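# Move a steel ball from blue tray into ratchet hole

## Task

Pick up one steel ball from the blue tray and set it into the ratchet head's deep round hole; anything already accomplished has to remain accomplished when the scene ends.

## Robot and tools

Robot: two arms, left_arm and right_arm, each with a two-finger parallel gripper and a wrist camera. Cameras: cam_high (fixed, on a stand behind the arms), cam_left_wrist, cam_right_wrist, all 504x504. Calibrated bases in the scene frame: left_arm at (+0.007, +0.274, 0) m, right_arm at (-0.011, -0.236, 0) m, both turned only slightly about z.

Frames. The scene frame has its origin on the table top midway between the nominal bases, +z up, +x out over the table, and left_arm on the +y side (arm names do not match image sides). Reported hand positions, quaternions, velocities and targets use the scene frame. Offsets in commands use the axes of that arm's own Hand target. A gripper's fingers point along its +z and close along its y. end_effector_position is the point between the pads, about 1 cm behind the tips. Printed poses can be off by a few cm.

Row layout (shared by execute_actions and move): one flat list of 14 numbers covering both arms, each in [-1, 1]: dx, dy, dz, rx, ry, rz, opening for left_arm, then the same seven for right_arm. The first six per arm are an offset from that arm's Hand target at the start of the action or move, not an absolute pose; 1.0 equals 0.6 m of translation or 180 degrees of rotation, and rx, ry, rz form one rotation vector. Opening is absolute: +1 fully open (0.094 m), -1 closed. Sending six zeros for an arm re-requests its current Hand target; a 0 opening is a real command (half open), so resend the present opening to leave a gripper alone.

execute_actions(actions, cameras): actions is a list of actions; each action is a list of up to 15 rows, one per 1/30 s step, and a short action repeats its last row. Every row counts from the action's start pose, and each new action starts from the current Hand target, so a repeated offset moves further. An empty actions list returns state plus all camera images. cameras: list of names, ["all"], or [] for none.

move(target, speed, blend, opening_speed, grip_force, blocking, cameras): target is one 14-number row or a list of up to 15 rows; every row is an offset from the same starting Hand targets, not from the previous row. Paths are straight lines, finish together, take at least 0.5 s and are cut off at 10 s. speed: m/s, 0.002 to 2.9, default 0.25 (turns up to twice that in rad/s); one value or one per target. blend: metres of corner rounding per target; 0 means stop at each. opening_speed: rate of change of the commanded opening on the -1..+1 scale per second, at least 0.2; use it to close gently. grip_force: newtons per pad, 10 to 50, one number or one per arm; persists; low values close slowly. blocking=false returns after about 0.5 s while the move continues. The result adds a move: line with the ending (done, off_target, moving, held, fault) and limits (paced = pose clipped, held = steps withheld). done means at rest within 10 mm and 2 degrees. Moves do not avoid obstacles or the other arm; paths near an arm's own base can flip its shoulder, so route around it.

wait(seconds 0-10, cameras): let time pass holding commands; returns early if a running move ends. stop(cameras): brakes the running move. zoom_image(camera, region [x0,y0,x1,y1] pixels, at most 504 each way): closer look at the newest image of cam_high, cam_left_wrist or cam_right_wrist. read_manual(section): licence text only. finished_scene(scene 1 or 2): ends the scene irreversibly; scene 1 is practice and may be skipped; call nothing else after it in that reply.

Result lines: Hand target is the last commanded pose after clipping (orientation is clipped to within 40 degrees of the measured one); the gripper often rests short of it by up to a few cm, and the next command, even zeros, re-requests it; send any remaining gap as an offset. grip_measured is the measured opening on the command scale; empty it reads slightly wide, and squeezing a hard part reads a bit narrower than the part, more so for small round items like a ball. grip_effort_nm is gripper motor effort (negative closing) and does not return to zero at rest. Joint torques include arm weight and have offsets; joints 1-3 wrap at ±28 N m. Joint velocities may show as within noise. Tool commands lists present commands.

Avoid: dropping the ball or releasing it while moving, fast impacts on the table, fixtures or heavy objects, hard pushes, anything leaving the table, arms or grippers touching each other (can end the scene), closing one gripper on the other's fingers, and strain on wrist camera cables. A blocked arm keeps pushing until commanded back past its gripper. Long holds, stretched reaches and pushing at unreachable poses heat motors: MOTOR HOT at 75 °C, fold-away fault at 90 °C. Loose objects may be nudged occasionally. Time spent thinking runs the scene clock.

Each tool is called after "Call:" in YAML: its name, and indented under it one key for each argument.

## Session

Call:
execute_actions:
  actions: []

Scene clock: 0.00 s.
left_arm: end_effector_position=(+0.4138, +0.2920, +0.1014) grip_measured=+1.000 grip_effort_nm=n/a end_effector_quat_wxyz=(+0.572, -0.042, +0.818, +0.037) | right_arm: end_effector_position=(+0.3770, -0.2580, +0.1017) grip_measured=+1.000 grip_effort_nm=n/a end_effector_quat_wxyz=(+0.608, +0.064, +0.786, -0.090)
Joint positions: left_arm=[-0.005 1.543 0.417 0.774 -0.119 -0.029 0.094] | right_arm=[0.037 1.591 0.298 1.035 0.295 0.01 0.094]
Joint velocities: within noise
Joint torques (N m): no reading
Heat: left arm: 34 °C; right arm: 30 °C.
Hand target: left_arm +0.4164, +0.2921, +0.1088; +0.581, -0.042, +0.812, +0.037 | right_arm +0.3810, -0.2579, +0.1135; +0.623, +0.067, +0.774, -0.088
Tool commands: left_gripper/opening=+1.0 right_gripper/opening=+1.0

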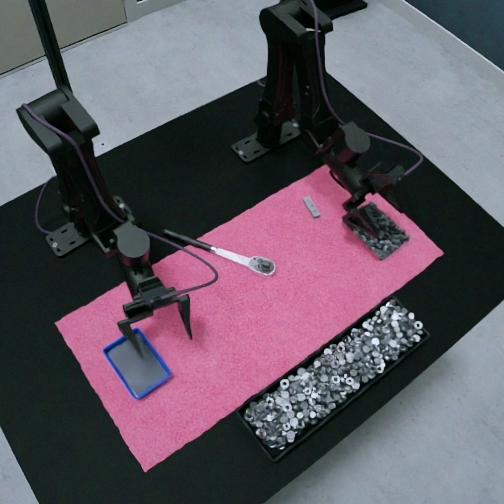

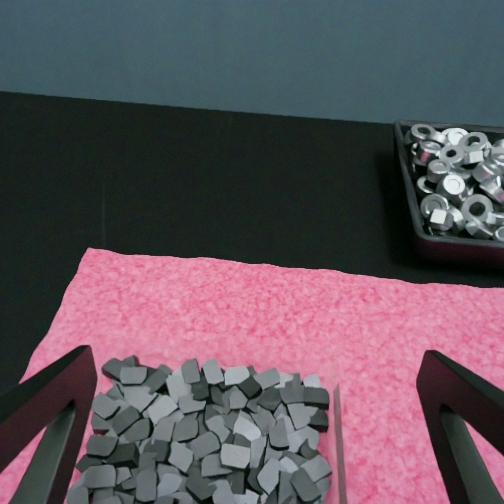

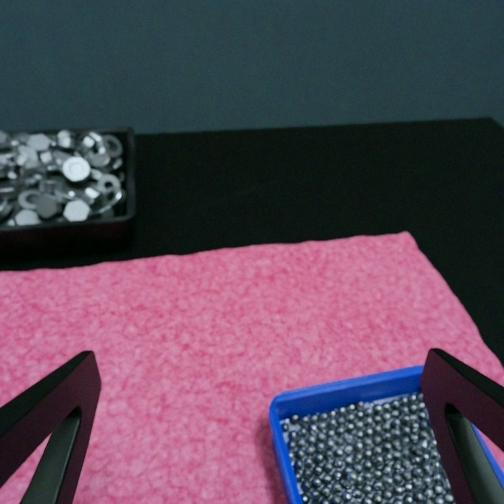

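Call:
zoom_image:
  camera: "cam_high"
  region: [220, 230, 300, 300]

Call:
zoom_image:
  camera: "cam_high"
  region: [90, 280, 220, 410]

Call:
zoom_image:
  camera: "cam_right_wrist"
  region: [260, 340, 504, 504]

Scaled by 6.300 from the camera's 504x504 image, which has a finer 720x720 frame.

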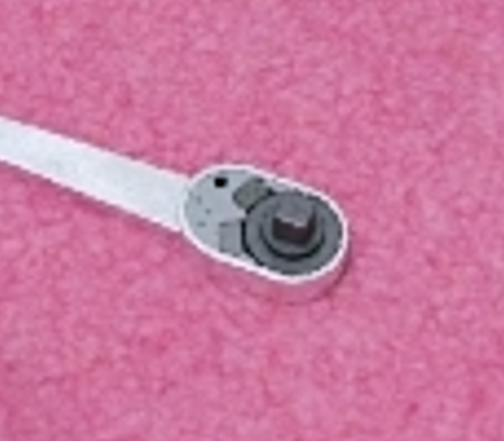

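Scaled by 3.877 from the camera's 504x504 image, which has a finer 720x720 frame.

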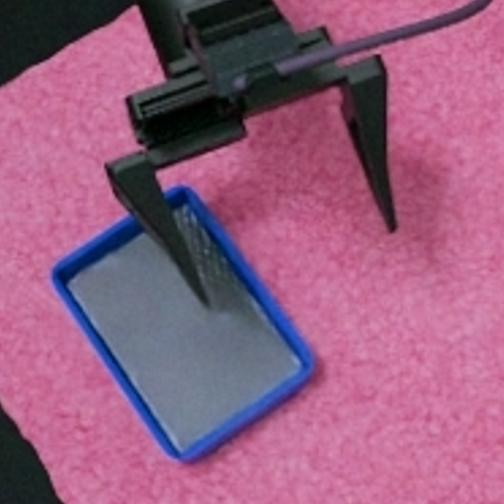

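Scaled by 2.066 from the camera's 504x504 image, which has a finer 720x720 frame.

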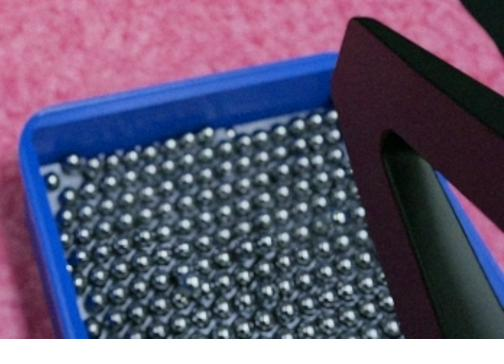

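Call:
move:
  target: [0,0,0,0,0,0,1,-0.0353,-0.1245,-0.043,-0.0607,0.430,-0.0463,-0.6]
  cameras: ["all"]
  speed: 0.4

Scene clock: 74.03 s.
left_arm: end_effector_position=(+0.4138, +0.2920, +0.1014) grip_measured=+1.000 grip_effort_nm=0.00 end_effector_quat_wxyz=(+0.572, -0.042, +0.818, +0.037) | right_arm: end_effector_position=(+0.3376, -0.3206, +0.1354) grip_measured=-0.598 grip_effort_nm=-0.13 end_effector_quat_wxyz=(-0.015, +0.001, +1.000, +0.005)
Joint positions: left_arm=[-0.005 1.543 0.417 0.774 -0.119 -0.029 0.094] | right_arm=[-0.281 1.942 1.786 -1.447 -0.002 -0.241 0.019]
Joint torques (N m): left_arm=[0.08 -7.28 5.48 2.55 -0.05 -0.01] | right_arm=[-0.49 -7.77 8.17 0.24 0.01 -0.07]
Heat: left arm: 35 °C; right arm: 32 °C.
Hand target: left_arm +0.4164, +0.2921, +0.1088; +0.581, -0.042, +0.812, +0.037 | right_arm +0.3451, -0.3248, +0.1437; +0.000, +0.000, +1.000, +0.000
Off the commanded pose: left_arm 0.008 m, 1 deg | right_arm 0.012 m, 2 deg.
move: off_target (right_arm)

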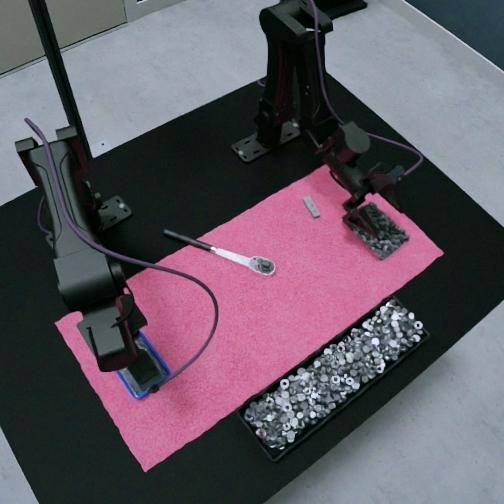

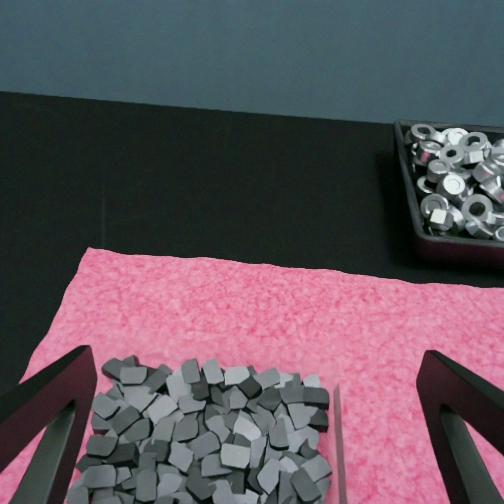

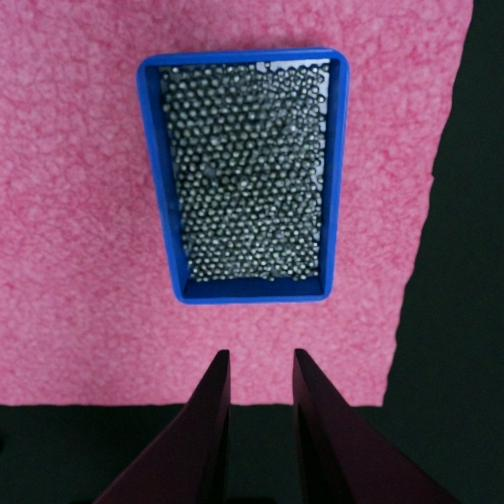

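Call:
zoom_image:
  camera: "cam_right_wrist"
  region: [240, 40, 360, 160]

Call:
zoom_image:
  camera: "cam_right_wrist"
  region: [130, 40, 250, 160]

Scaled by 4.200 from the camera's 504x504 image, which has a finer 720x720 frame.

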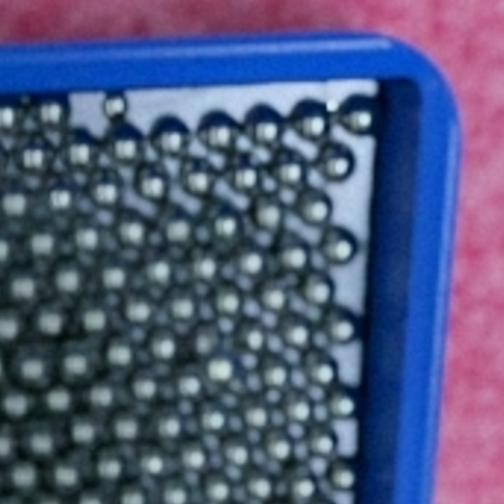

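Scaled by 4.200 from the camera's 504x504 image, which has a finer 720x720 frame.

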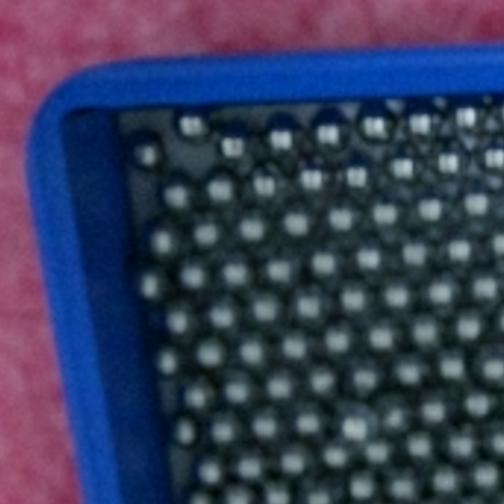

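Call:
zoom_image:
  camera: "cam_right_wrist"
  region: [180, 110, 260, 190]

Call:
zoom_image:
  camera: "cam_right_wrist"
  region: [240, 90, 320, 170]

Call:
zoom_image:
  camera: "cam_right_wrist"
  region: [190, 330, 320, 460]

Scaled by 6.300 from the camera's 504x504 image, which has a finer 720x720 frame.

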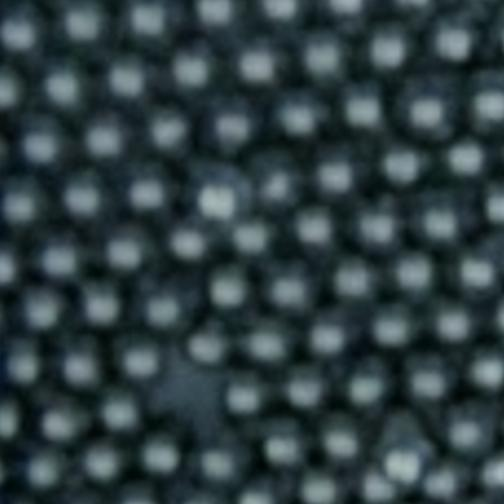

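Scaled by 6.300 from the camera's 504x504 image, which has a finer 720x720 frame.

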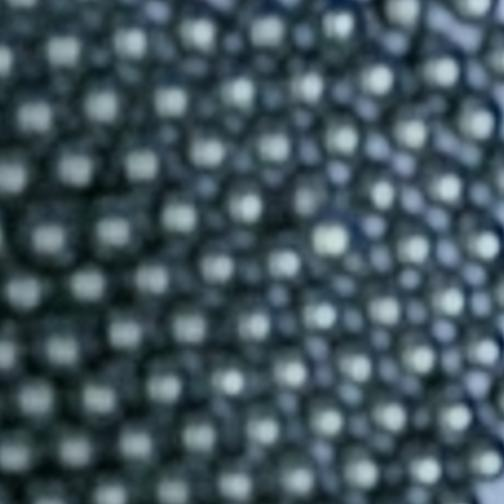

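Scaled by 3.877 from the camera's 504x504 image, which has a finer 720x720 frame.

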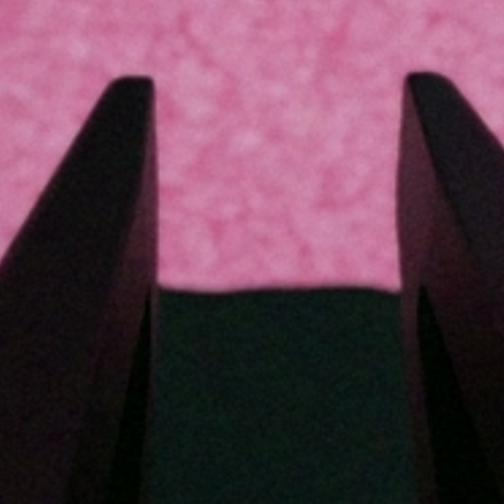

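Call:
move:
  target: [0,0,0,0,0,0,1,-0.0133,0.006,0.143,0,-0.009,0,-0.6]
  cameras: ["cam_right_wrist"]

Call:
zoom_image:
  camera: "cam_right_wrist"
  region: [170, 250, 350, 430]

Scene clock: 130.70 s.
left_arm: end_effector_position=(+0.4138, +0.2920, +0.1014) grip_measured=+1.000 grip_effort_nm=0.00 end_effector_quat_wxyz=(+0.572, -0.042, +0.818, +0.037) | right_arm: end_effector_position=(+0.3493, -0.3235, +0.0574) grip_measured=-0.598 grip_effort_nm=-0.12 end_effector_quat_wxyz=(+0.005, +0.001, +1.000, +0.000)
Joint positions: left_arm=[-0.005 1.543 0.417 0.774 -0.119 -0.029 0.094] | right_arm=[-0.281 1.968 1.512 -1.105 -0.002 -0.24 0.019]
Joint torques (N m): left_arm=[0.09 -7.3 5.46 2.54 -0.05 -0.01] | right_arm=[0.55 -8.59 4.92 0.43 -0.07 0.05]
Heat: left arm: 38 °C; right arm: 33 °C.
Hand target: left_arm +0.4164, +0.2921, +0.1088; +0.581, -0.042, +0.812, +0.037 | right_arm +0.3530, -0.3212, +0.0579; +0.014, +0.000, +1.000, +0.000
Off the commanded pose: left_arm 0.008 m, 1 deg | right_arm 0.004 m, 1 deg.
move: done
Images, in order (width x height): cam_right_wrist 504x504.

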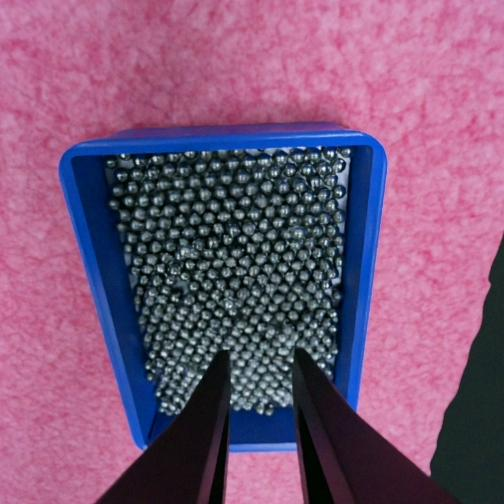

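Scaled by 2.800 from the camera's 504x504 image, which has a finer 720x720 frame.

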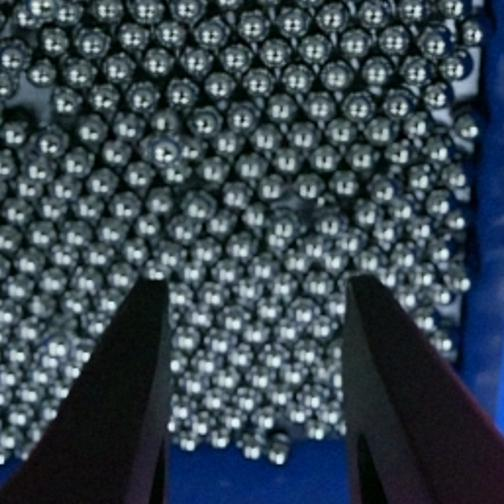

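Call:
move:
  target: [0,0,0,0,0,0,1,0.0132,0.0142,0.037,0,0.003,0,-0.6]
  cameras: ["cam_right_wrist"]

Call:
zoom_image:
  camera: "cam_right_wrist"
  region: [190, 310, 330, 450]

Scene clock: 146.87 s.
left_arm: end_effector_position=(+0.4138, +0.2920, +0.1014) grip_measured=+1.000 grip_effort_nm=0.00 end_effector_quat_wxyz=(+0.572, -0.042, +0.818, +0.037) | right_arm: end_effector_position=(+0.3427, -0.3142, +0.0347) grip_measured=-0.598 grip_effort_nm=-0.12 end_effector_quat_wxyz=(+0.000, +0.001, +1.000, +0.001)
Joint positions: left_arm=[-0.005 1.543 0.417 0.774 -0.119 -0.029 0.094] | right_arm=[-0.261 1.968 1.418 -1.021 -0.002 -0.221 0.019]
Joint torques (N m): left_arm=[0.09 -7.28 5.46 2.55 -0.05 -0.01] | right_arm=[0.43 -8.65 4.63 0.42 -0.04 0.06]
Heat: left arm: 39 °C; right arm: 33 °C.
Hand target: left_arm +0.4164, +0.2921, +0.1088; +0.581, -0.042, +0.812, +0.037 | right_arm +0.3456, -0.3127, +0.0354; +0.009, +0.000, +1.000, +0.000
Off the commanded pose: left_arm 0.008 m, 1 deg | right_arm 0.003 m, 1 deg.
move: done
Images, in order (width x height): cam_right_wrist 504x504.

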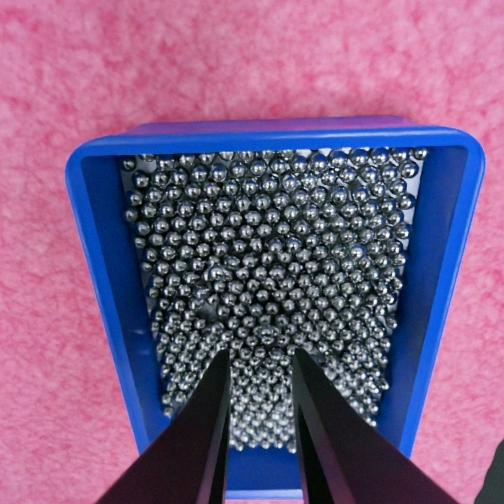

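Scaled by 3.600 from the camera's 504x504 image, which has a finer 720x720 frame.

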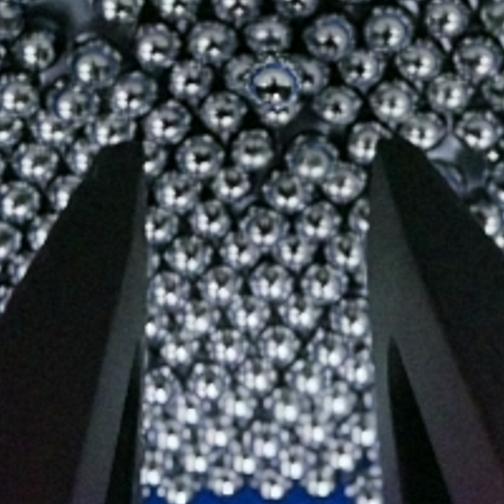

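Call:
move:
  target: [0,0,0,0,0,0,1,0.0073,-0.0033,0.0212,0,0,0,-0.72]
  cameras: ["cam_right_wrist"]
  speed: 0.06

Call:
zoom_image:
  camera: "cam_right_wrist"
  region: [210, 310, 310, 410]

Scene clock: 161.37 s.
left_arm: end_effector_position=(+0.4138, +0.2920, +0.1014) grip_measured=+1.000 grip_effort_nm=0.01 end_effector_quat_wxyz=(+0.572, -0.042, +0.818, +0.037) | right_arm: end_effector_position=(+0.3388, -0.3133, +0.0260) grip_measured=-0.718 grip_effort_nm=-0.12 end_effector_quat_wxyz=(-0.002, +0.001, +1.000, +0.002)
Joint positions: left_arm=[-0.005 1.543 0.417 0.774 -0.119 -0.029 0.094] | right_arm=[-0.261 1.968 1.382 -0.989 -0.002 -0.22 0.013]
Joint torques (N m): left_arm=[0.06 -7.27 5.45 2.54 -0.06 -0.01] | right_arm=[-0.28 -8.4 3.66 0.62 -0.04 -0.05]
Heat: left arm: 39 °C; right arm: 33 °C.
Hand target: left_arm +0.4164, +0.2921, +0.1088; +0.581, -0.042, +0.812, +0.037 | right_arm +0.3415, -0.3147, +0.0226; +0.009, +0.000, +1.000, +0.000
Off the commanded pose: left_arm 0.008 m, 1 deg | right_arm 0.005 m, 1 deg.
move: done
Images, in order (width x height): cam_right_wrist 504x504.

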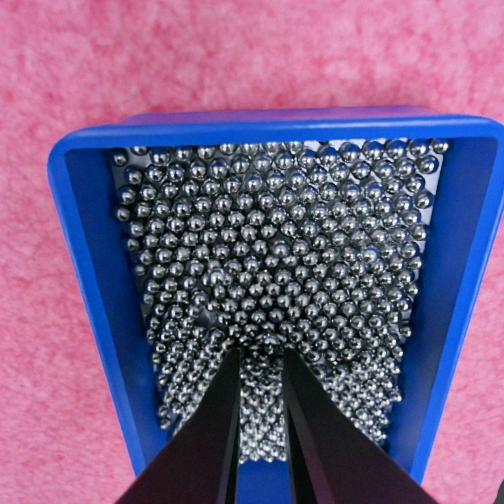

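Scaled by 5.040 from the camera's 504x504 image, which has a finer 720x720 frame.

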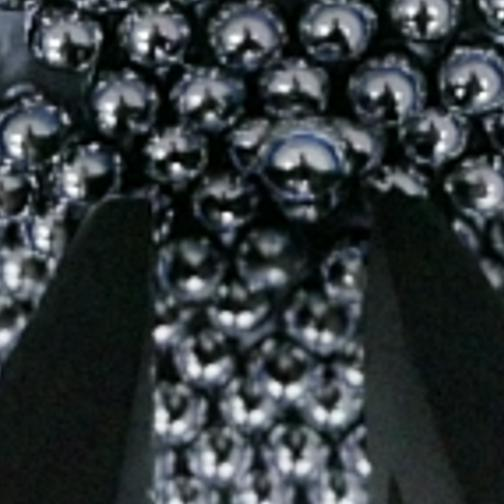

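Call:
move:
  target: [0,0,0,0,0,0,1,0,-0.0075,0.011,0,0,0,-0.72]
  cameras: ["cam_right_wrist"]
  speed: 0.06

Call:
zoom_image:
  camera: "cam_right_wrist"
  region: [210, 310, 310, 410]

Scene clock: 174.33 s.
left_arm: end_effector_position=(+0.4138, +0.2920, +0.1014) grip_measured=+1.000 grip_effort_nm=0.01 end_effector_quat_wxyz=(+0.572, -0.042, +0.818, +0.037) | right_arm: end_effector_position=(+0.3386, -0.3143, +0.0255) grip_measured=-0.718 grip_effort_nm=-0.11 end_effector_quat_wxyz=(-0.001, -0.002, +1.000, +0.002)
Joint positions: left_arm=[-0.005 1.543 0.417 0.774 -0.119 -0.029 0.094] | right_arm=[-0.265 1.968 1.38 -0.986 -0.004 -0.229 0.013]
Joint torques (N m): left_arm=[0.08 -7.3 5.48 2.54 -0.05 -0.01] | right_arm=[-1.06 -7.45 3.12 0.81 -0.02 -0.13]
Heat: left arm: 40 °C; right arm: 33 °C.
Hand target: left_arm +0.4164, +0.2921, +0.1088; +0.581, -0.042, +0.812, +0.037 | right_arm +0.3417, -0.3193, +0.0161; +0.009, +0.000, +1.000, +0.000
Off the commanded pose: left_arm 0.008 m, 1 deg | right_arm 0.011 m, 1 deg.
move: off_target (right_arm)
Images, in order (width x height): cam_right_wrist 504x504.

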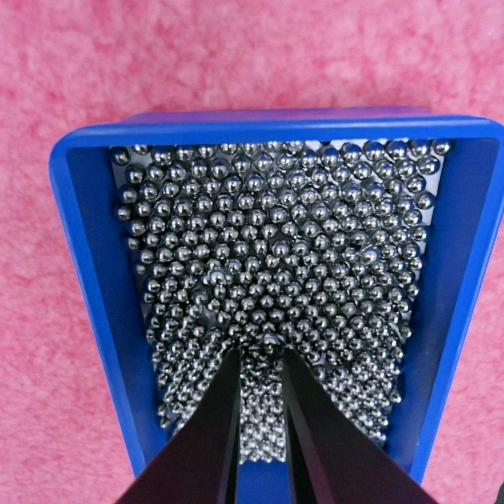

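Scaled by 5.040 from the camera's 504x504 image, which has a finer 720x720 frame.

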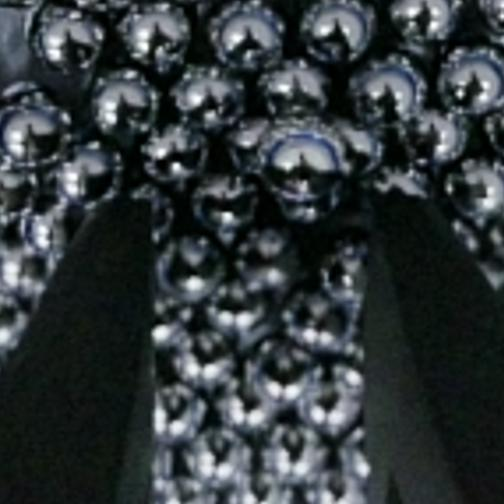

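Call:
move:
  target:
    - [0,0,0,0,0,0,1,0.0008,0.0063,-0.023,0,0,0,-0.72]
    - [0,0,0,0,0,0,1,-0.0127,0.0063,-0.023,0,0,0,-0.72]
    - [0,0,0,0,0,0,1,-0.0124,0.0063,-0.015,0,0,0,-0.72]
  cameras: ["cam_right_wrist"]
  speed: 0.06

Call:
zoom_image:
  camera: "cam_right_wrist"
  region: [210, 310, 310, 410]

Scene clock: 202.50 s.
left_arm: end_effector_position=(+0.4138, +0.2920, +0.1014) grip_measured=+1.000 grip_effort_nm=0.00 end_effector_quat_wxyz=(+0.572, -0.042, +0.818, +0.037) | right_arm: end_effector_position=(+0.3385, -0.3143, +0.0263) grip_measured=-0.718 grip_effort_nm=-0.12 end_effector_quat_wxyz=(-0.002, +0.000, +1.000, +0.003)
Joint positions: left_arm=[-0.005 1.543 0.417 0.774 -0.119 -0.029 0.094] | right_arm=[-0.265 1.969 1.385 -0.992 -0.004 -0.226 0.013]
Joint torques (N m): left_arm=[0.08 -7.28 5.46 2.54 -0.05 -0.01] | right_arm=[0.29 -6.84 6.52 0.48 -0.02 0.04]
Heat: left arm: 41 °C; right arm: 33 °C.
Hand target: left_arm +0.4164, +0.2921, +0.1088; +0.581, -0.042, +0.812, +0.037 | right_arm +0.3489, -0.3155, +0.0251; +0.009, +0.000, +1.000, +0.000
Off the commanded pose: left_arm 0.008 m, 1 deg | right_arm 0.011 m, 1 deg.
move: off_target (right_arm)
Images, in order (width x height): cam_right_wrist 504x504.

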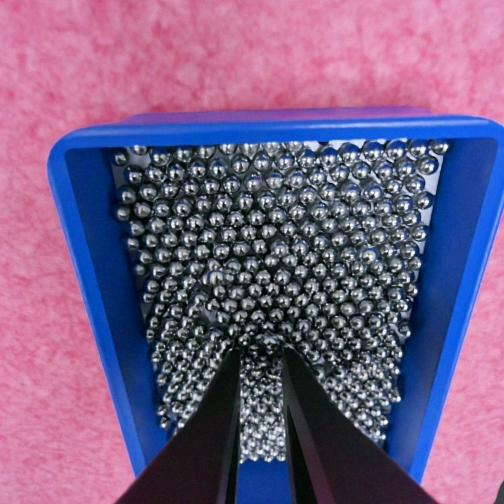

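Scaled by 5.040 from the camera's 504x504 image, which has a finer 720x720 frame.

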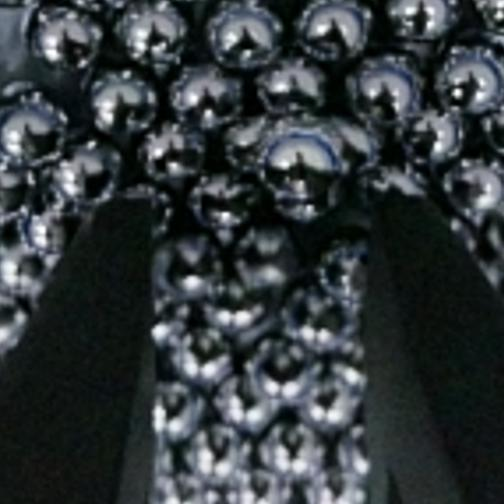

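Call:
move:
  target:
    - [0,0,0,0,0,0,1,0,0.0022,-0.06,0,0,0,-0.72]
    - [0,0,0,0,0,0,1,0,0.0022,-0.002,0,0,0,-0.72]
  cameras: ["cam_right_wrist"]
  speed: [0.15,0.08]

Call:
zoom_image:
  camera: "cam_right_wrist"
  region: [210, 310, 310, 410]

Scene clock: 215.63 s.
left_arm: end_effector_position=(+0.4138, +0.2920, +0.1014) grip_measured=+1.000 grip_effort_nm=0.00 end_effector_quat_wxyz=(+0.572, -0.042, +0.818, +0.037) | right_arm: end_effector_position=(+0.3461, -0.3161, +0.0282) grip_measured=-0.718 grip_effort_nm=-0.11 end_effector_quat_wxyz=(+0.004, +0.002, +1.000, +0.001)
Joint positions: left_arm=[-0.005 1.543 0.417 0.774 -0.119 -0.029 0.094] | right_arm=[-0.265 1.983 1.413 -0.993 -0.004 -0.222 0.013]
Joint torques (N m): left_arm=[0.06 -7.28 5.48 2.54 -0.05 -0.01] | right_arm=[0.58 -8.12 4.7 0.45 -0.02 0.05]
Heat: left arm: 41 °C; right arm: 33 °C.
Hand target: left_arm +0.4164, +0.2921, +0.1088; +0.581, -0.042, +0.812, +0.037 | right_arm +0.3488, -0.3142, +0.0264; +0.009, +0.000, +1.000, +0.000
Off the commanded pose: left_arm 0.008 m, 1 deg | right_arm 0.004 m, 1 deg.
move: done
Images, in order (width x height): cam_right_wrist 504x504.

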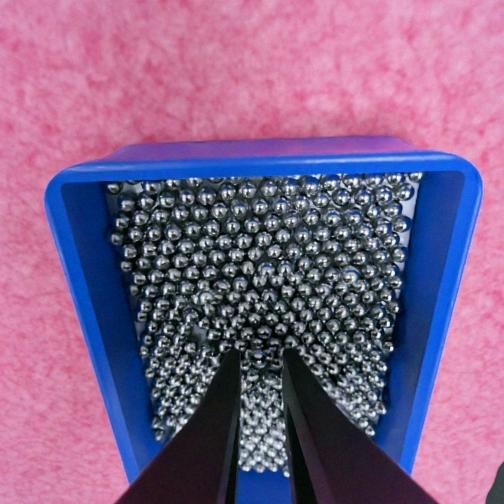

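Scaled by 5.040 from the camera's 504x504 image, which has a finer 720x720 frame.

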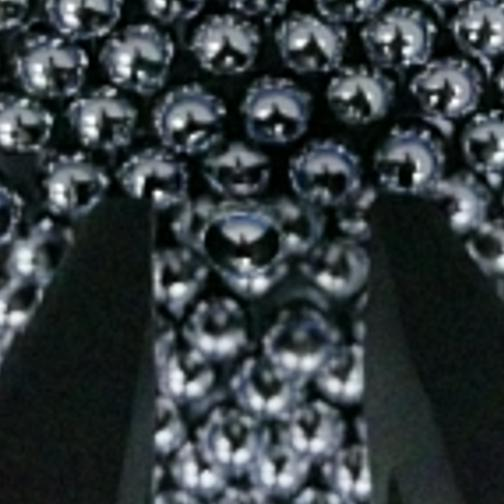

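Call:
move:
  target:
    - [0,0,0,0,0,0,1,0.002,0.0022,-0.05,0,0,0,-0.72]
    - [0,0,0,0,0,0,1,0.003,0.0015,0.0105,0,0,0,-0.72]
  cameras: ["cam_right_wrist"]
  speed: [0.15,0.06]

Call:
zoom_image:
  camera: "cam_right_wrist"
  region: [210, 310, 310, 410]

Scene clock: 235.13 s.
left_arm: end_effector_position=(+0.4138, +0.2920, +0.1014) grip_measured=+1.000 grip_effort_nm=0.01 end_effector_quat_wxyz=(+0.572, -0.042, +0.818, +0.037) | right_arm: end_effector_position=(+0.3410, -0.3149, +0.0259) grip_measured=-0.718 grip_effort_nm=-0.11 end_effector_quat_wxyz=(-0.005, +0.003, +1.000, +0.003)
Joint positions: left_arm=[-0.005 1.543 0.417 0.774 -0.119 -0.029 0.094] | right_arm=[-0.265 1.983 1.403 -1.001 -0.004 -0.219 0.013]
Joint torques (N m): left_arm=[0.08 -7.3 5.45 2.54 -0.05 -0.01] | right_arm=[0.73 -8.01 3.63 0.75 -0.03 0.03]
Heat: left arm: 42 °C; right arm: 35 °C.
Hand target: left_arm +0.4164, +0.2921, +0.1088; +0.581, -0.042, +0.812, +0.037 | right_arm +0.3471, -0.3132, +0.0200; +0.009, +0.000, +1.000, +0.000
Off the commanded pose: left_arm 0.008 m, 1 deg | right_arm 0.009 m, 2 deg.
move: done
Images, in order (width x height): cam_right_wrist 504x504.

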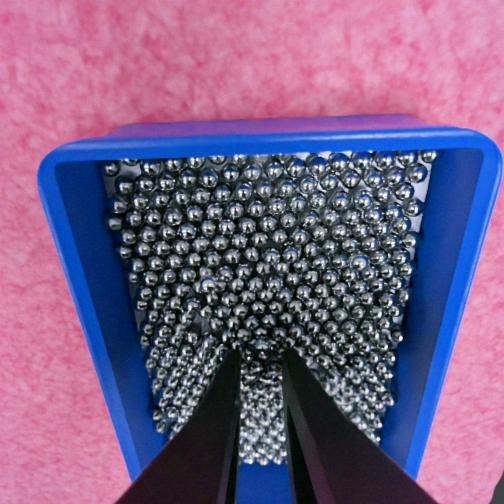

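Scaled by 5.040 from the camera's 504x504 image, which has a finer 720x720 frame.

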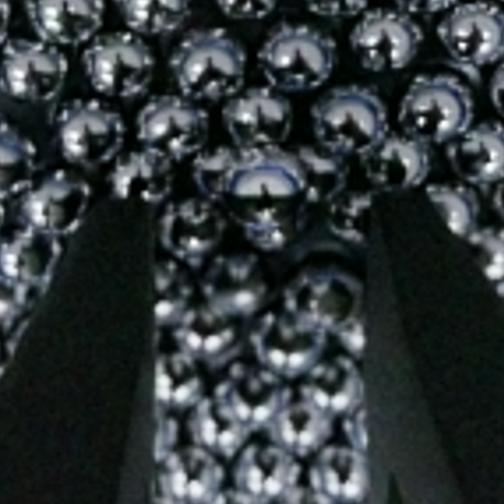

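Call:
move:
  target:
    - [0,0,0,0,0,0,1,-0.003,0,-0.06,0,0,0,-0.72]
    - [0,0,0,0,0,0,1,-0.003,0,-0.0085,0,0,0,-0.72]
    - [0,0,0,0,0,0,1,-0.003,0,-0.0085,0,0,0,-1]
  cameras: ["cam_right_wrist"]
  speed: [0.15,0.06,0.06]
  grip_force: 20

Call:
zoom_image:
  camera: "cam_right_wrist"
  region: [210, 310, 310, 410]

Scene clock: 255.50 s.
left_arm: end_effector_position=(+0.4138, +0.2920, +0.1014) grip_measured=+1.000 grip_effort_nm=0.00 end_effector_quat_wxyz=(+0.572, -0.042, +0.818, +0.037) | right_arm: end_effector_position=(+0.3466, -0.3162, +0.0276) grip_measured=-0.910 grip_effort_nm=-0.45 end_effector_quat_wxyz=(+0.005, +0.003, +1.000, +0.001)
Joint positions: left_arm=[-0.005 1.543 0.417 0.774 -0.119 -0.029 0.094] | right_arm=[-0.265 1.983 1.41 -0.988 -0.004 -0.219 0.004]
Joint torques (N m): left_arm=[0.08 -7.3 5.48 2.54 -0.05 -0.02] | right_arm=[0.84 -8.02 4.59 0.46 -0.02 0.04]
Heat: left arm: 43 °C; right arm: 35 °C.
Hand target: left_arm +0.4164, +0.2921, +0.1088; +0.581, -0.042, +0.812, +0.037 | right_arm +0.3489, -0.3132, +0.0251; +0.009, +0.000, +1.000, +0.000
Off the commanded pose: left_arm 0.008 m, 1 deg | right_arm 0.004 m, 1 deg.
grip_force (N): 20, 20
move: done
Images, in order (width x height): cam_right_wrist 504x504.

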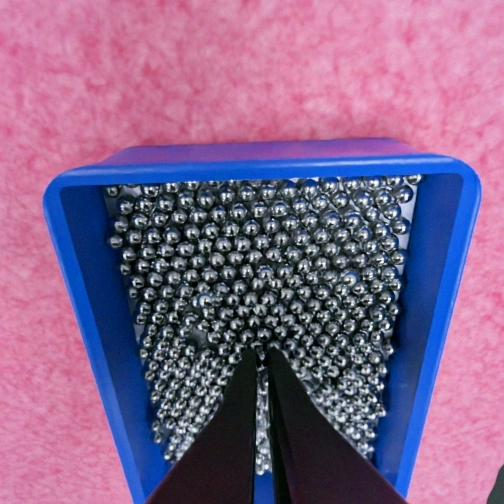

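Scaled by 5.040 from the camera's 504x504 image, which has a finer 720x720 frame.

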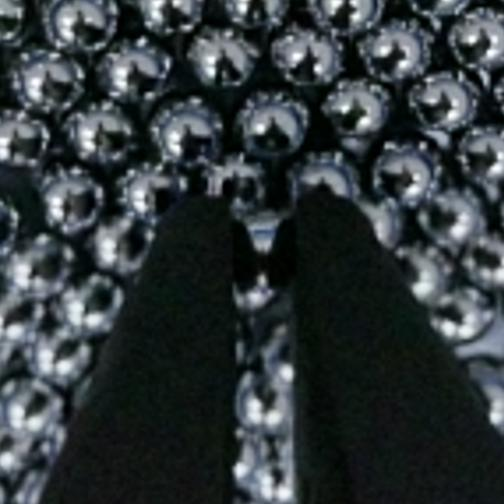

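Call:
move:
  target:
    - [0,0,0,0,0,0,1,0,0,-0.167,0,0,0,-1]
    - [0,0,0,0,0,0,1,0.098,0.572,-0.175,0,0,0,-1]
  cameras: ["cam_right_wrist","cam_high"]
  speed: [0.12,0.25]
  blend: 0.03

Call:
zoom_image:
  camera: "cam_right_wrist"
  region: [210, 310, 310, 410]

Scene clock: 267.60 s.
left_arm: end_effector_position=(+0.4138, +0.2920, +0.1014) grip_measured=+1.000 grip_effort_nm=0.00 end_effector_quat_wxyz=(+0.572, -0.042, +0.818, +0.037) | right_arm: end_effector_position=(+0.2794, +0.0281, +0.1215) grip_measured=-0.912 grip_effort_nm=-0.48 end_effector_quat_wxyz=(-0.006, -0.006, +1.000, -0.005)
Joint positions: left_arm=[-0.005 1.543 0.417 0.774 -0.119 -0.029 0.094] | right_arm=[0.696 2.064 1.907 -1.428 0 0.724 0.004]
Joint torques (N m): left_arm=[0.08 -7.3 5.46 2.54 -0.05 -0.01] | right_arm=[-0.55 -8.55 8.18 0.23 0.11 0.04]
Heat: left arm: 43 °C; right arm: 36 °C.
Hand target: left_arm +0.4164, +0.2921, +0.1088; +0.581, -0.042, +0.812, +0.037 | right_arm +0.2883, +0.0300, +0.1292; +0.009, +0.000, +1.000, +0.000
Off the commanded pose: left_arm 0.008 m, 1 deg | right_arm 0.012 m, 2 deg.
grip_force (N): 20, 20
move: off_target (right_arm)
Images, in order (width x height): cam_high 504x504, cam_right_wrist 504x504.

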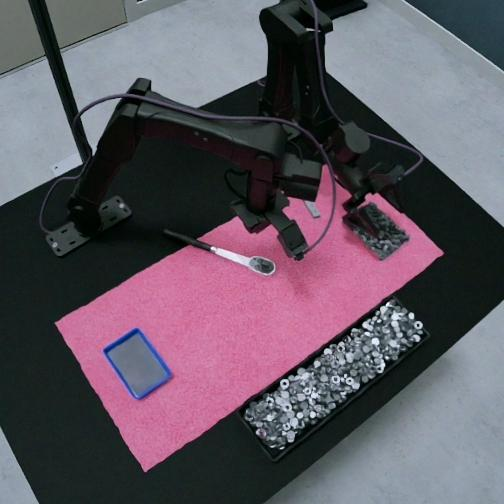

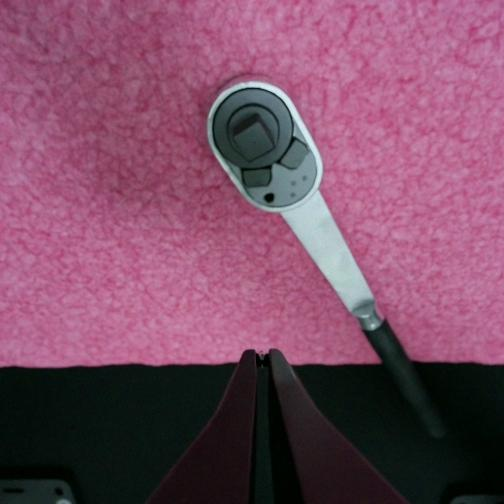

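Scaled by 5.040 from the camera's 504x504 image, which has a finer 720x720 frame.

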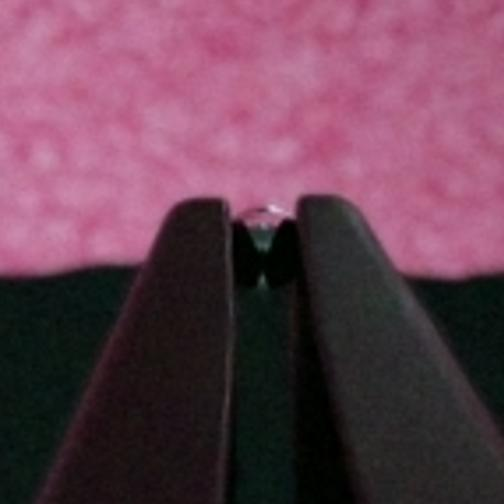

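Call:
zoom_image:
  camera: "cam_right_wrist"
  region: [200, 75, 330, 205]

Call:
zoom_image:
  camera: "cam_right_wrist"
  region: [245, 160, 315, 220]

Scaled by 3.877 from the camera's 504x504 image, which has a finer 720x720 frame.

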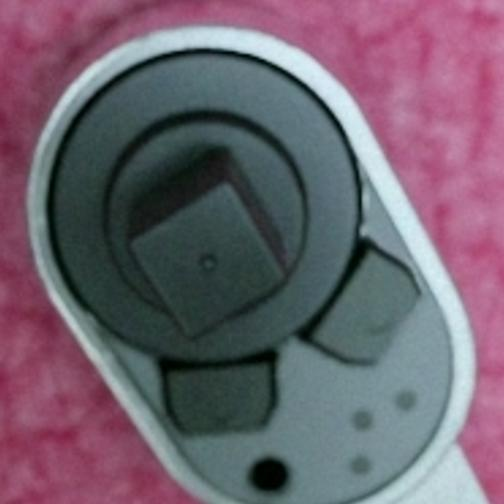

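Scaled by 7.200 from the camera's 504x504 image, which has a finer 720x720 frame.

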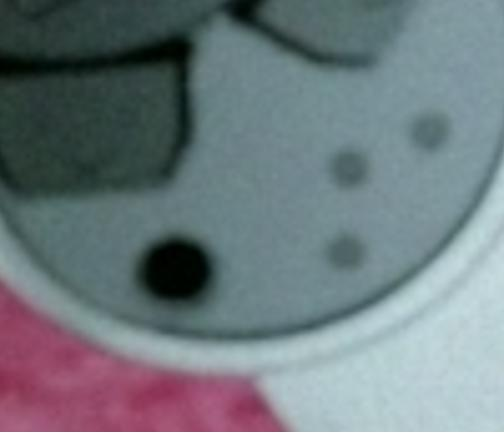

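Call:
move:
  target: [0,0,0,0,0,0,1,-0.0053,-0.0143,0.1405,0,0,0,-1]
  cameras: ["cam_right_wrist"]
  speed: 0.15

Call:
zoom_image:
  camera: "cam_right_wrist"
  region: [210, 310, 310, 410]

Scene clock: 303.63 s.
left_arm: end_effector_position=(+0.4138, +0.2920, +0.1014) grip_measured=+1.000 grip_effort_nm=0.00 end_effector_quat_wxyz=(+0.572, -0.042, +0.818, +0.037) | right_arm: end_effector_position=(+0.2882, +0.0230, +0.0454) grip_measured=-0.912 grip_effort_nm=-0.48 end_effector_quat_wxyz=(+0.000, +0.000, +1.000, +0.001)
Joint positions: left_arm=[-0.005 1.543 0.417 0.774 -0.119 -0.029 0.094] | right_arm=[0.672 2.081 1.63 -1.118 0 0.71 0.004]
Joint torques (N m): left_arm=[0.09 -7.28 5.46 2.55 -0.05 -0.02] | right_arm=[-0.53 -9.18 4.89 0.42 0.1 -0.05]
Heat: left arm: 44 °C; right arm: 34 °C.
Hand target: left_arm +0.4164, +0.2921, +0.1088; +0.581, -0.042, +0.812, +0.037 | right_arm +0.2930, +0.0213, +0.0449; +0.009, +0.000, +1.000, +0.000
Off the commanded pose: left_arm 0.008 m, 1 deg | right_arm 0.005 m, 1 deg.
grip_force (N): 20, 20
move: done
Images, in order (width x height): cam_right_wrist 504x504.

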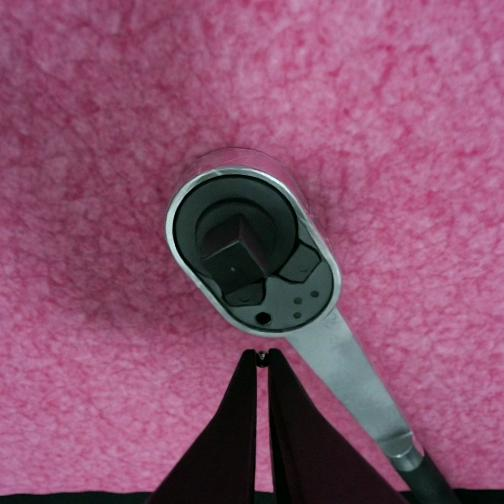

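Scaled by 5.040 from the camera's 504x504 image, which has a finer 720x720 frame.

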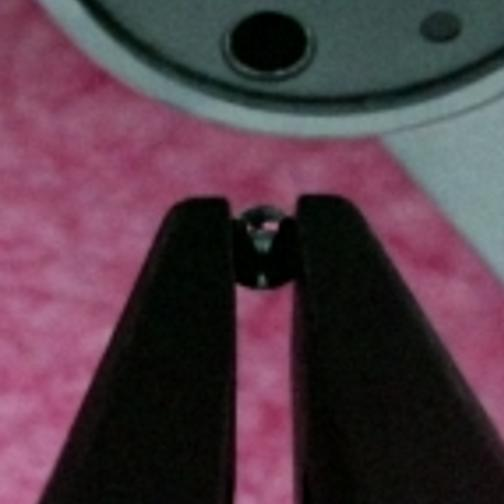

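Call:
move:
  target: [0,0,0,0,0,0,1,-0.002,-0.0015,0.0174,0,0,0,-1]
  cameras: ["cam_right_wrist"]
  speed: 0.05

Call:
zoom_image:
  camera: "cam_right_wrist"
  region: [210, 310, 310, 410]

Scene clock: 323.20 s.
left_arm: end_effector_position=(+0.4138, +0.2920, +0.1014) grip_measured=+1.000 grip_effort_nm=0.00 end_effector_quat_wxyz=(+0.572, -0.042, +0.818, +0.037) | right_arm: end_effector_position=(+0.2902, +0.0234, +0.0382) grip_measured=-0.912 grip_effort_nm=-0.48 end_effector_quat_wxyz=(+0.004, -0.001, +1.000, +0.003)
Joint positions: left_arm=[-0.005 1.543 0.417 0.774 -0.119 -0.029 0.094] | right_arm=[0.669 2.086 1.607 -1.082 0 0.706 0.004]
Joint torques (N m): left_arm=[0.08 -7.28 5.46 2.54 -0.06 -0.01] | right_arm=[-0.65 -8.75 4.68 0.44 0.1 -0.04]
Heat: left arm: 44 °C; right arm: 34 °C.
Hand target: left_arm +0.4164, +0.2921, +0.1088; +0.581, -0.042, +0.812, +0.037 | right_arm +0.2943, +0.0205, +0.0345; +0.009, +0.000, +1.000, +0.000
Off the commanded pose: left_arm 0.008 m, 1 deg | right_arm 0.006 m, 1 deg.
grip_force (N): 20, 20
move: done
Images, in order (width x height): cam_right_wrist 504x504.

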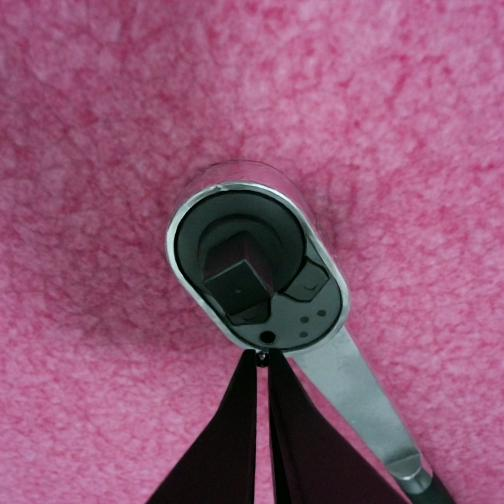

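Scaled by 5.040 from the camera's 504x504 image, which has a finer 720x720 frame.

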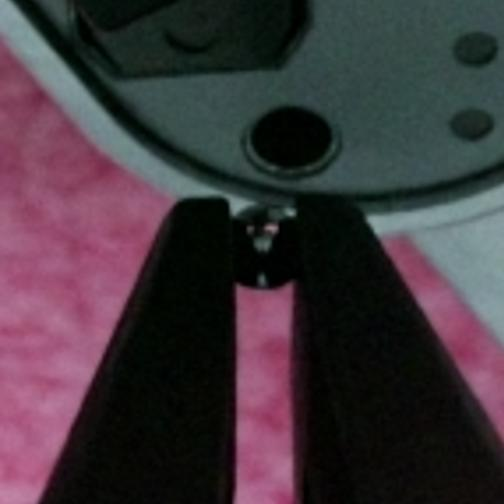

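Call:
move:
  target: [0,0,0,0,0,0,1,0,-0.0033,0.0,0,0,0,-1]
  cameras: ["cam_right_wrist"]
  speed: 0.05

Call:
zoom_image:
  camera: "cam_right_wrist"
  region: [210, 310, 310, 410]

Scene clock: 338.63 s.
left_arm: end_effector_position=(+0.4138, +0.2920, +0.1014) grip_measured=+1.000 grip_effort_nm=0.00 end_effector_quat_wxyz=(+0.572, -0.042, +0.818, +0.037) | right_arm: end_effector_position=(+0.2902, +0.0214, +0.0364) grip_measured=-0.912 grip_effort_nm=-0.48 end_effector_quat_wxyz=(+0.002, -0.001, +1.000, +0.002)
Joint positions: left_arm=[-0.005 1.543 0.417 0.774 -0.119 -0.029 0.094] | right_arm=[0.665 2.086 1.6 -1.078 0 0.703 0.004]
Joint torques (N m): left_arm=[0.08 -7.3 5.45 2.54 -0.05 -0.01] | right_arm=[-0.64 -9.05 4.64 0.44 0.1 -0.05]
Heat: left arm: 45 °C; right arm: 34 °C.
Hand target: left_arm +0.4164, +0.2921, +0.1088; +0.581, -0.042, +0.812, +0.037 | right_arm +0.2944, +0.0185, +0.0345; +0.009, +0.000, +1.000, +0.000
Off the commanded pose: left_arm 0.008 m, 1 deg | right_arm 0.005 m, 1 deg.
grip_force (N): 20, 20
move: done
Images, in order (width x height): cam_right_wrist 504x504.

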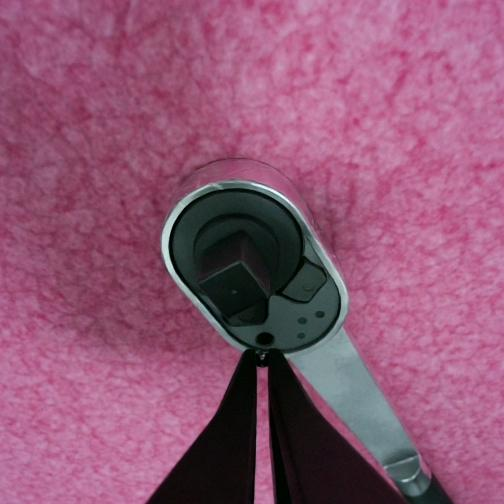

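Scaled by 5.040 from the camera's 504x504 image, which has a finer 720x720 frame.

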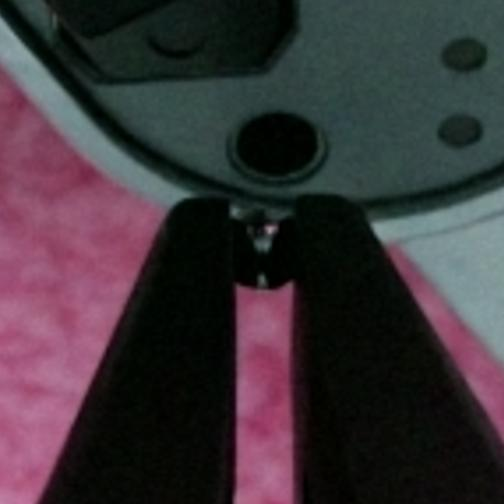

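Call:
move:
  target: [0,0,0,0,0,0,1,-0.0008,-0.0025,0.0095,0,0,0,-1]
  cameras: ["cam_right_wrist"]
  speed: 0.04

Call:
zoom_image:
  camera: "cam_right_wrist"
  region: [210, 310, 310, 410]

Scene clock: 350.03 s.
left_arm: end_effector_position=(+0.4138, +0.2920, +0.1014) grip_measured=+1.000 grip_effort_nm=0.01 end_effector_quat_wxyz=(+0.572, -0.042, +0.818, +0.037) | right_arm: end_effector_position=(+0.2902, +0.0208, +0.0321) grip_measured=-0.912 grip_effort_nm=-0.48 end_effector_quat_wxyz=(+0.003, -0.002, +1.000, +0.003)
Joint positions: left_arm=[-0.005 1.543 0.417 0.774 -0.119 -0.029 0.094] | right_arm=[0.664 2.086 1.582 -1.058 0 0.699 0.004]
Joint torques (N m): left_arm=[0.08 -7.28 5.45 2.54 -0.05 -0.01] | right_arm=[-0.88 -8.79 4.62 0.41 0.1 -0.05]
Heat: left arm: 45 °C; right arm: 34 °C.
Hand target: left_arm +0.4164, +0.2921, +0.1088; +0.581, -0.042, +0.812, +0.037 | right_arm +0.2949, +0.0170, +0.0288; +0.009, +0.000, +1.000, +0.000
Off the commanded pose: left_arm 0.008 m, 1 deg | right_arm 0.007 m, 1 deg.
grip_force (N): 20, 20
move: done
Images, in order (width x height): cam_right_wrist 504x504.

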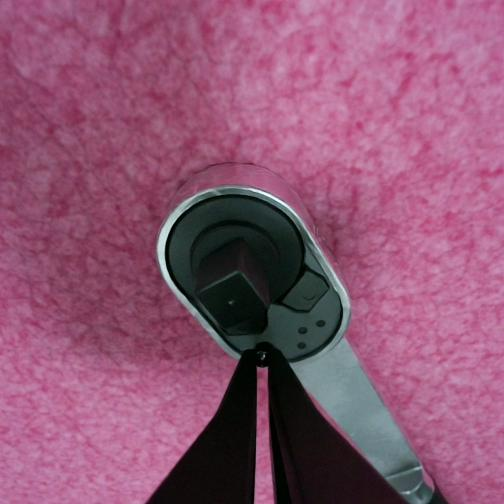

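Scaled by 5.040 from the camera's 504x504 image, which has a finer 720x720 frame.

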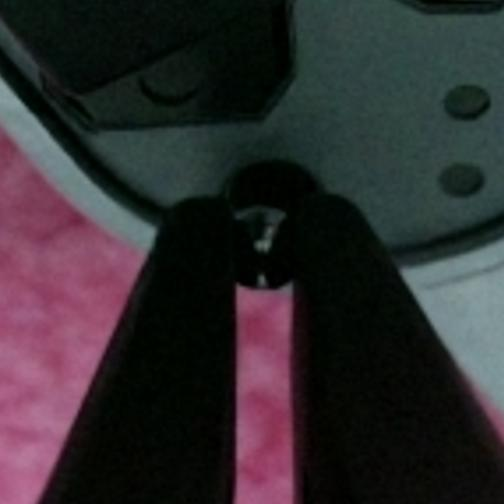

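Call:
move:
  target: [0,0,0,0,0,0,1,-0.004,-0.0015,0.006,0,0,0,-1]
  cameras: ["cam_right_wrist"]
  speed: 0.04

Call:
zoom_image:
  camera: "cam_right_wrist"
  region: [210, 310, 310, 410]

Scene clock: 360.53 s.
left_arm: end_effector_position=(+0.4138, +0.2920, +0.1014) grip_measured=+1.000 grip_effort_nm=0.00 end_effector_quat_wxyz=(+0.572, -0.042, +0.818, +0.037) | right_arm: end_effector_position=(+0.2937, +0.0194, +0.0293) grip_measured=-0.912 grip_effort_nm=-0.48 end_effector_quat_wxyz=(+0.004, -0.001, +1.000, +0.004)
Joint positions: left_arm=[-0.005 1.543 0.417 0.774 -0.119 -0.029 0.094] | right_arm=[0.656 2.094 1.582 -1.048 0 0.693 0.004]
Joint torques (N m): left_arm=[0.08 -7.31 5.46 2.54 -0.05 -0.01] | right_arm=[-0.65 -8.7 4.52 0.43 0.1 -0.05]
Heat: left arm: 45 °C; right arm: 35 °C.
Hand target: left_arm +0.4164, +0.2921, +0.1088; +0.581, -0.042, +0.812, +0.037 | right_arm +0.2974, +0.0161, +0.0252; +0.009, +0.000, +1.000, +0.000
Off the commanded pose: left_arm 0.008 m, 1 deg | right_arm 0.006 m, 1 deg.
grip_force (N): 20, 20
move: done
Images, in order (width x height): cam_right_wrist 504x504.

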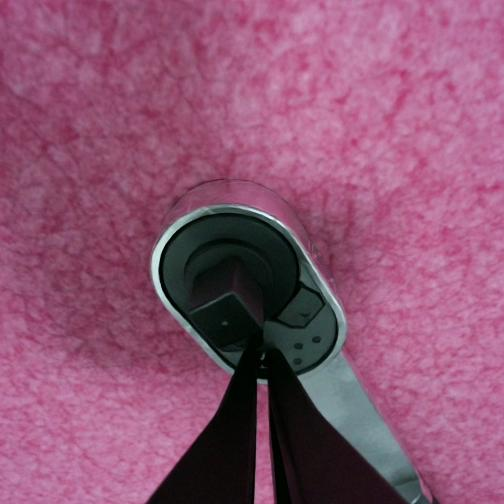

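Scaled by 5.040 from the camera's 504x504 image, which has a finer 720x720 frame.

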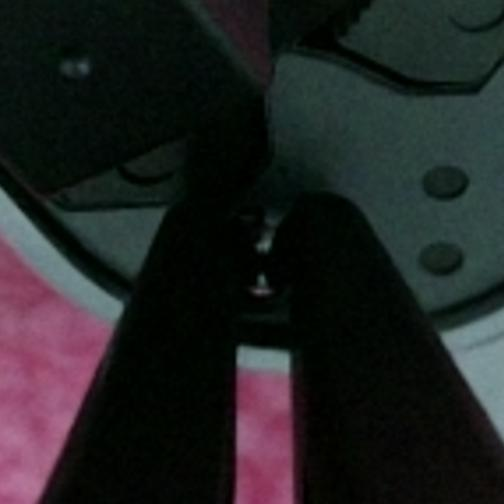

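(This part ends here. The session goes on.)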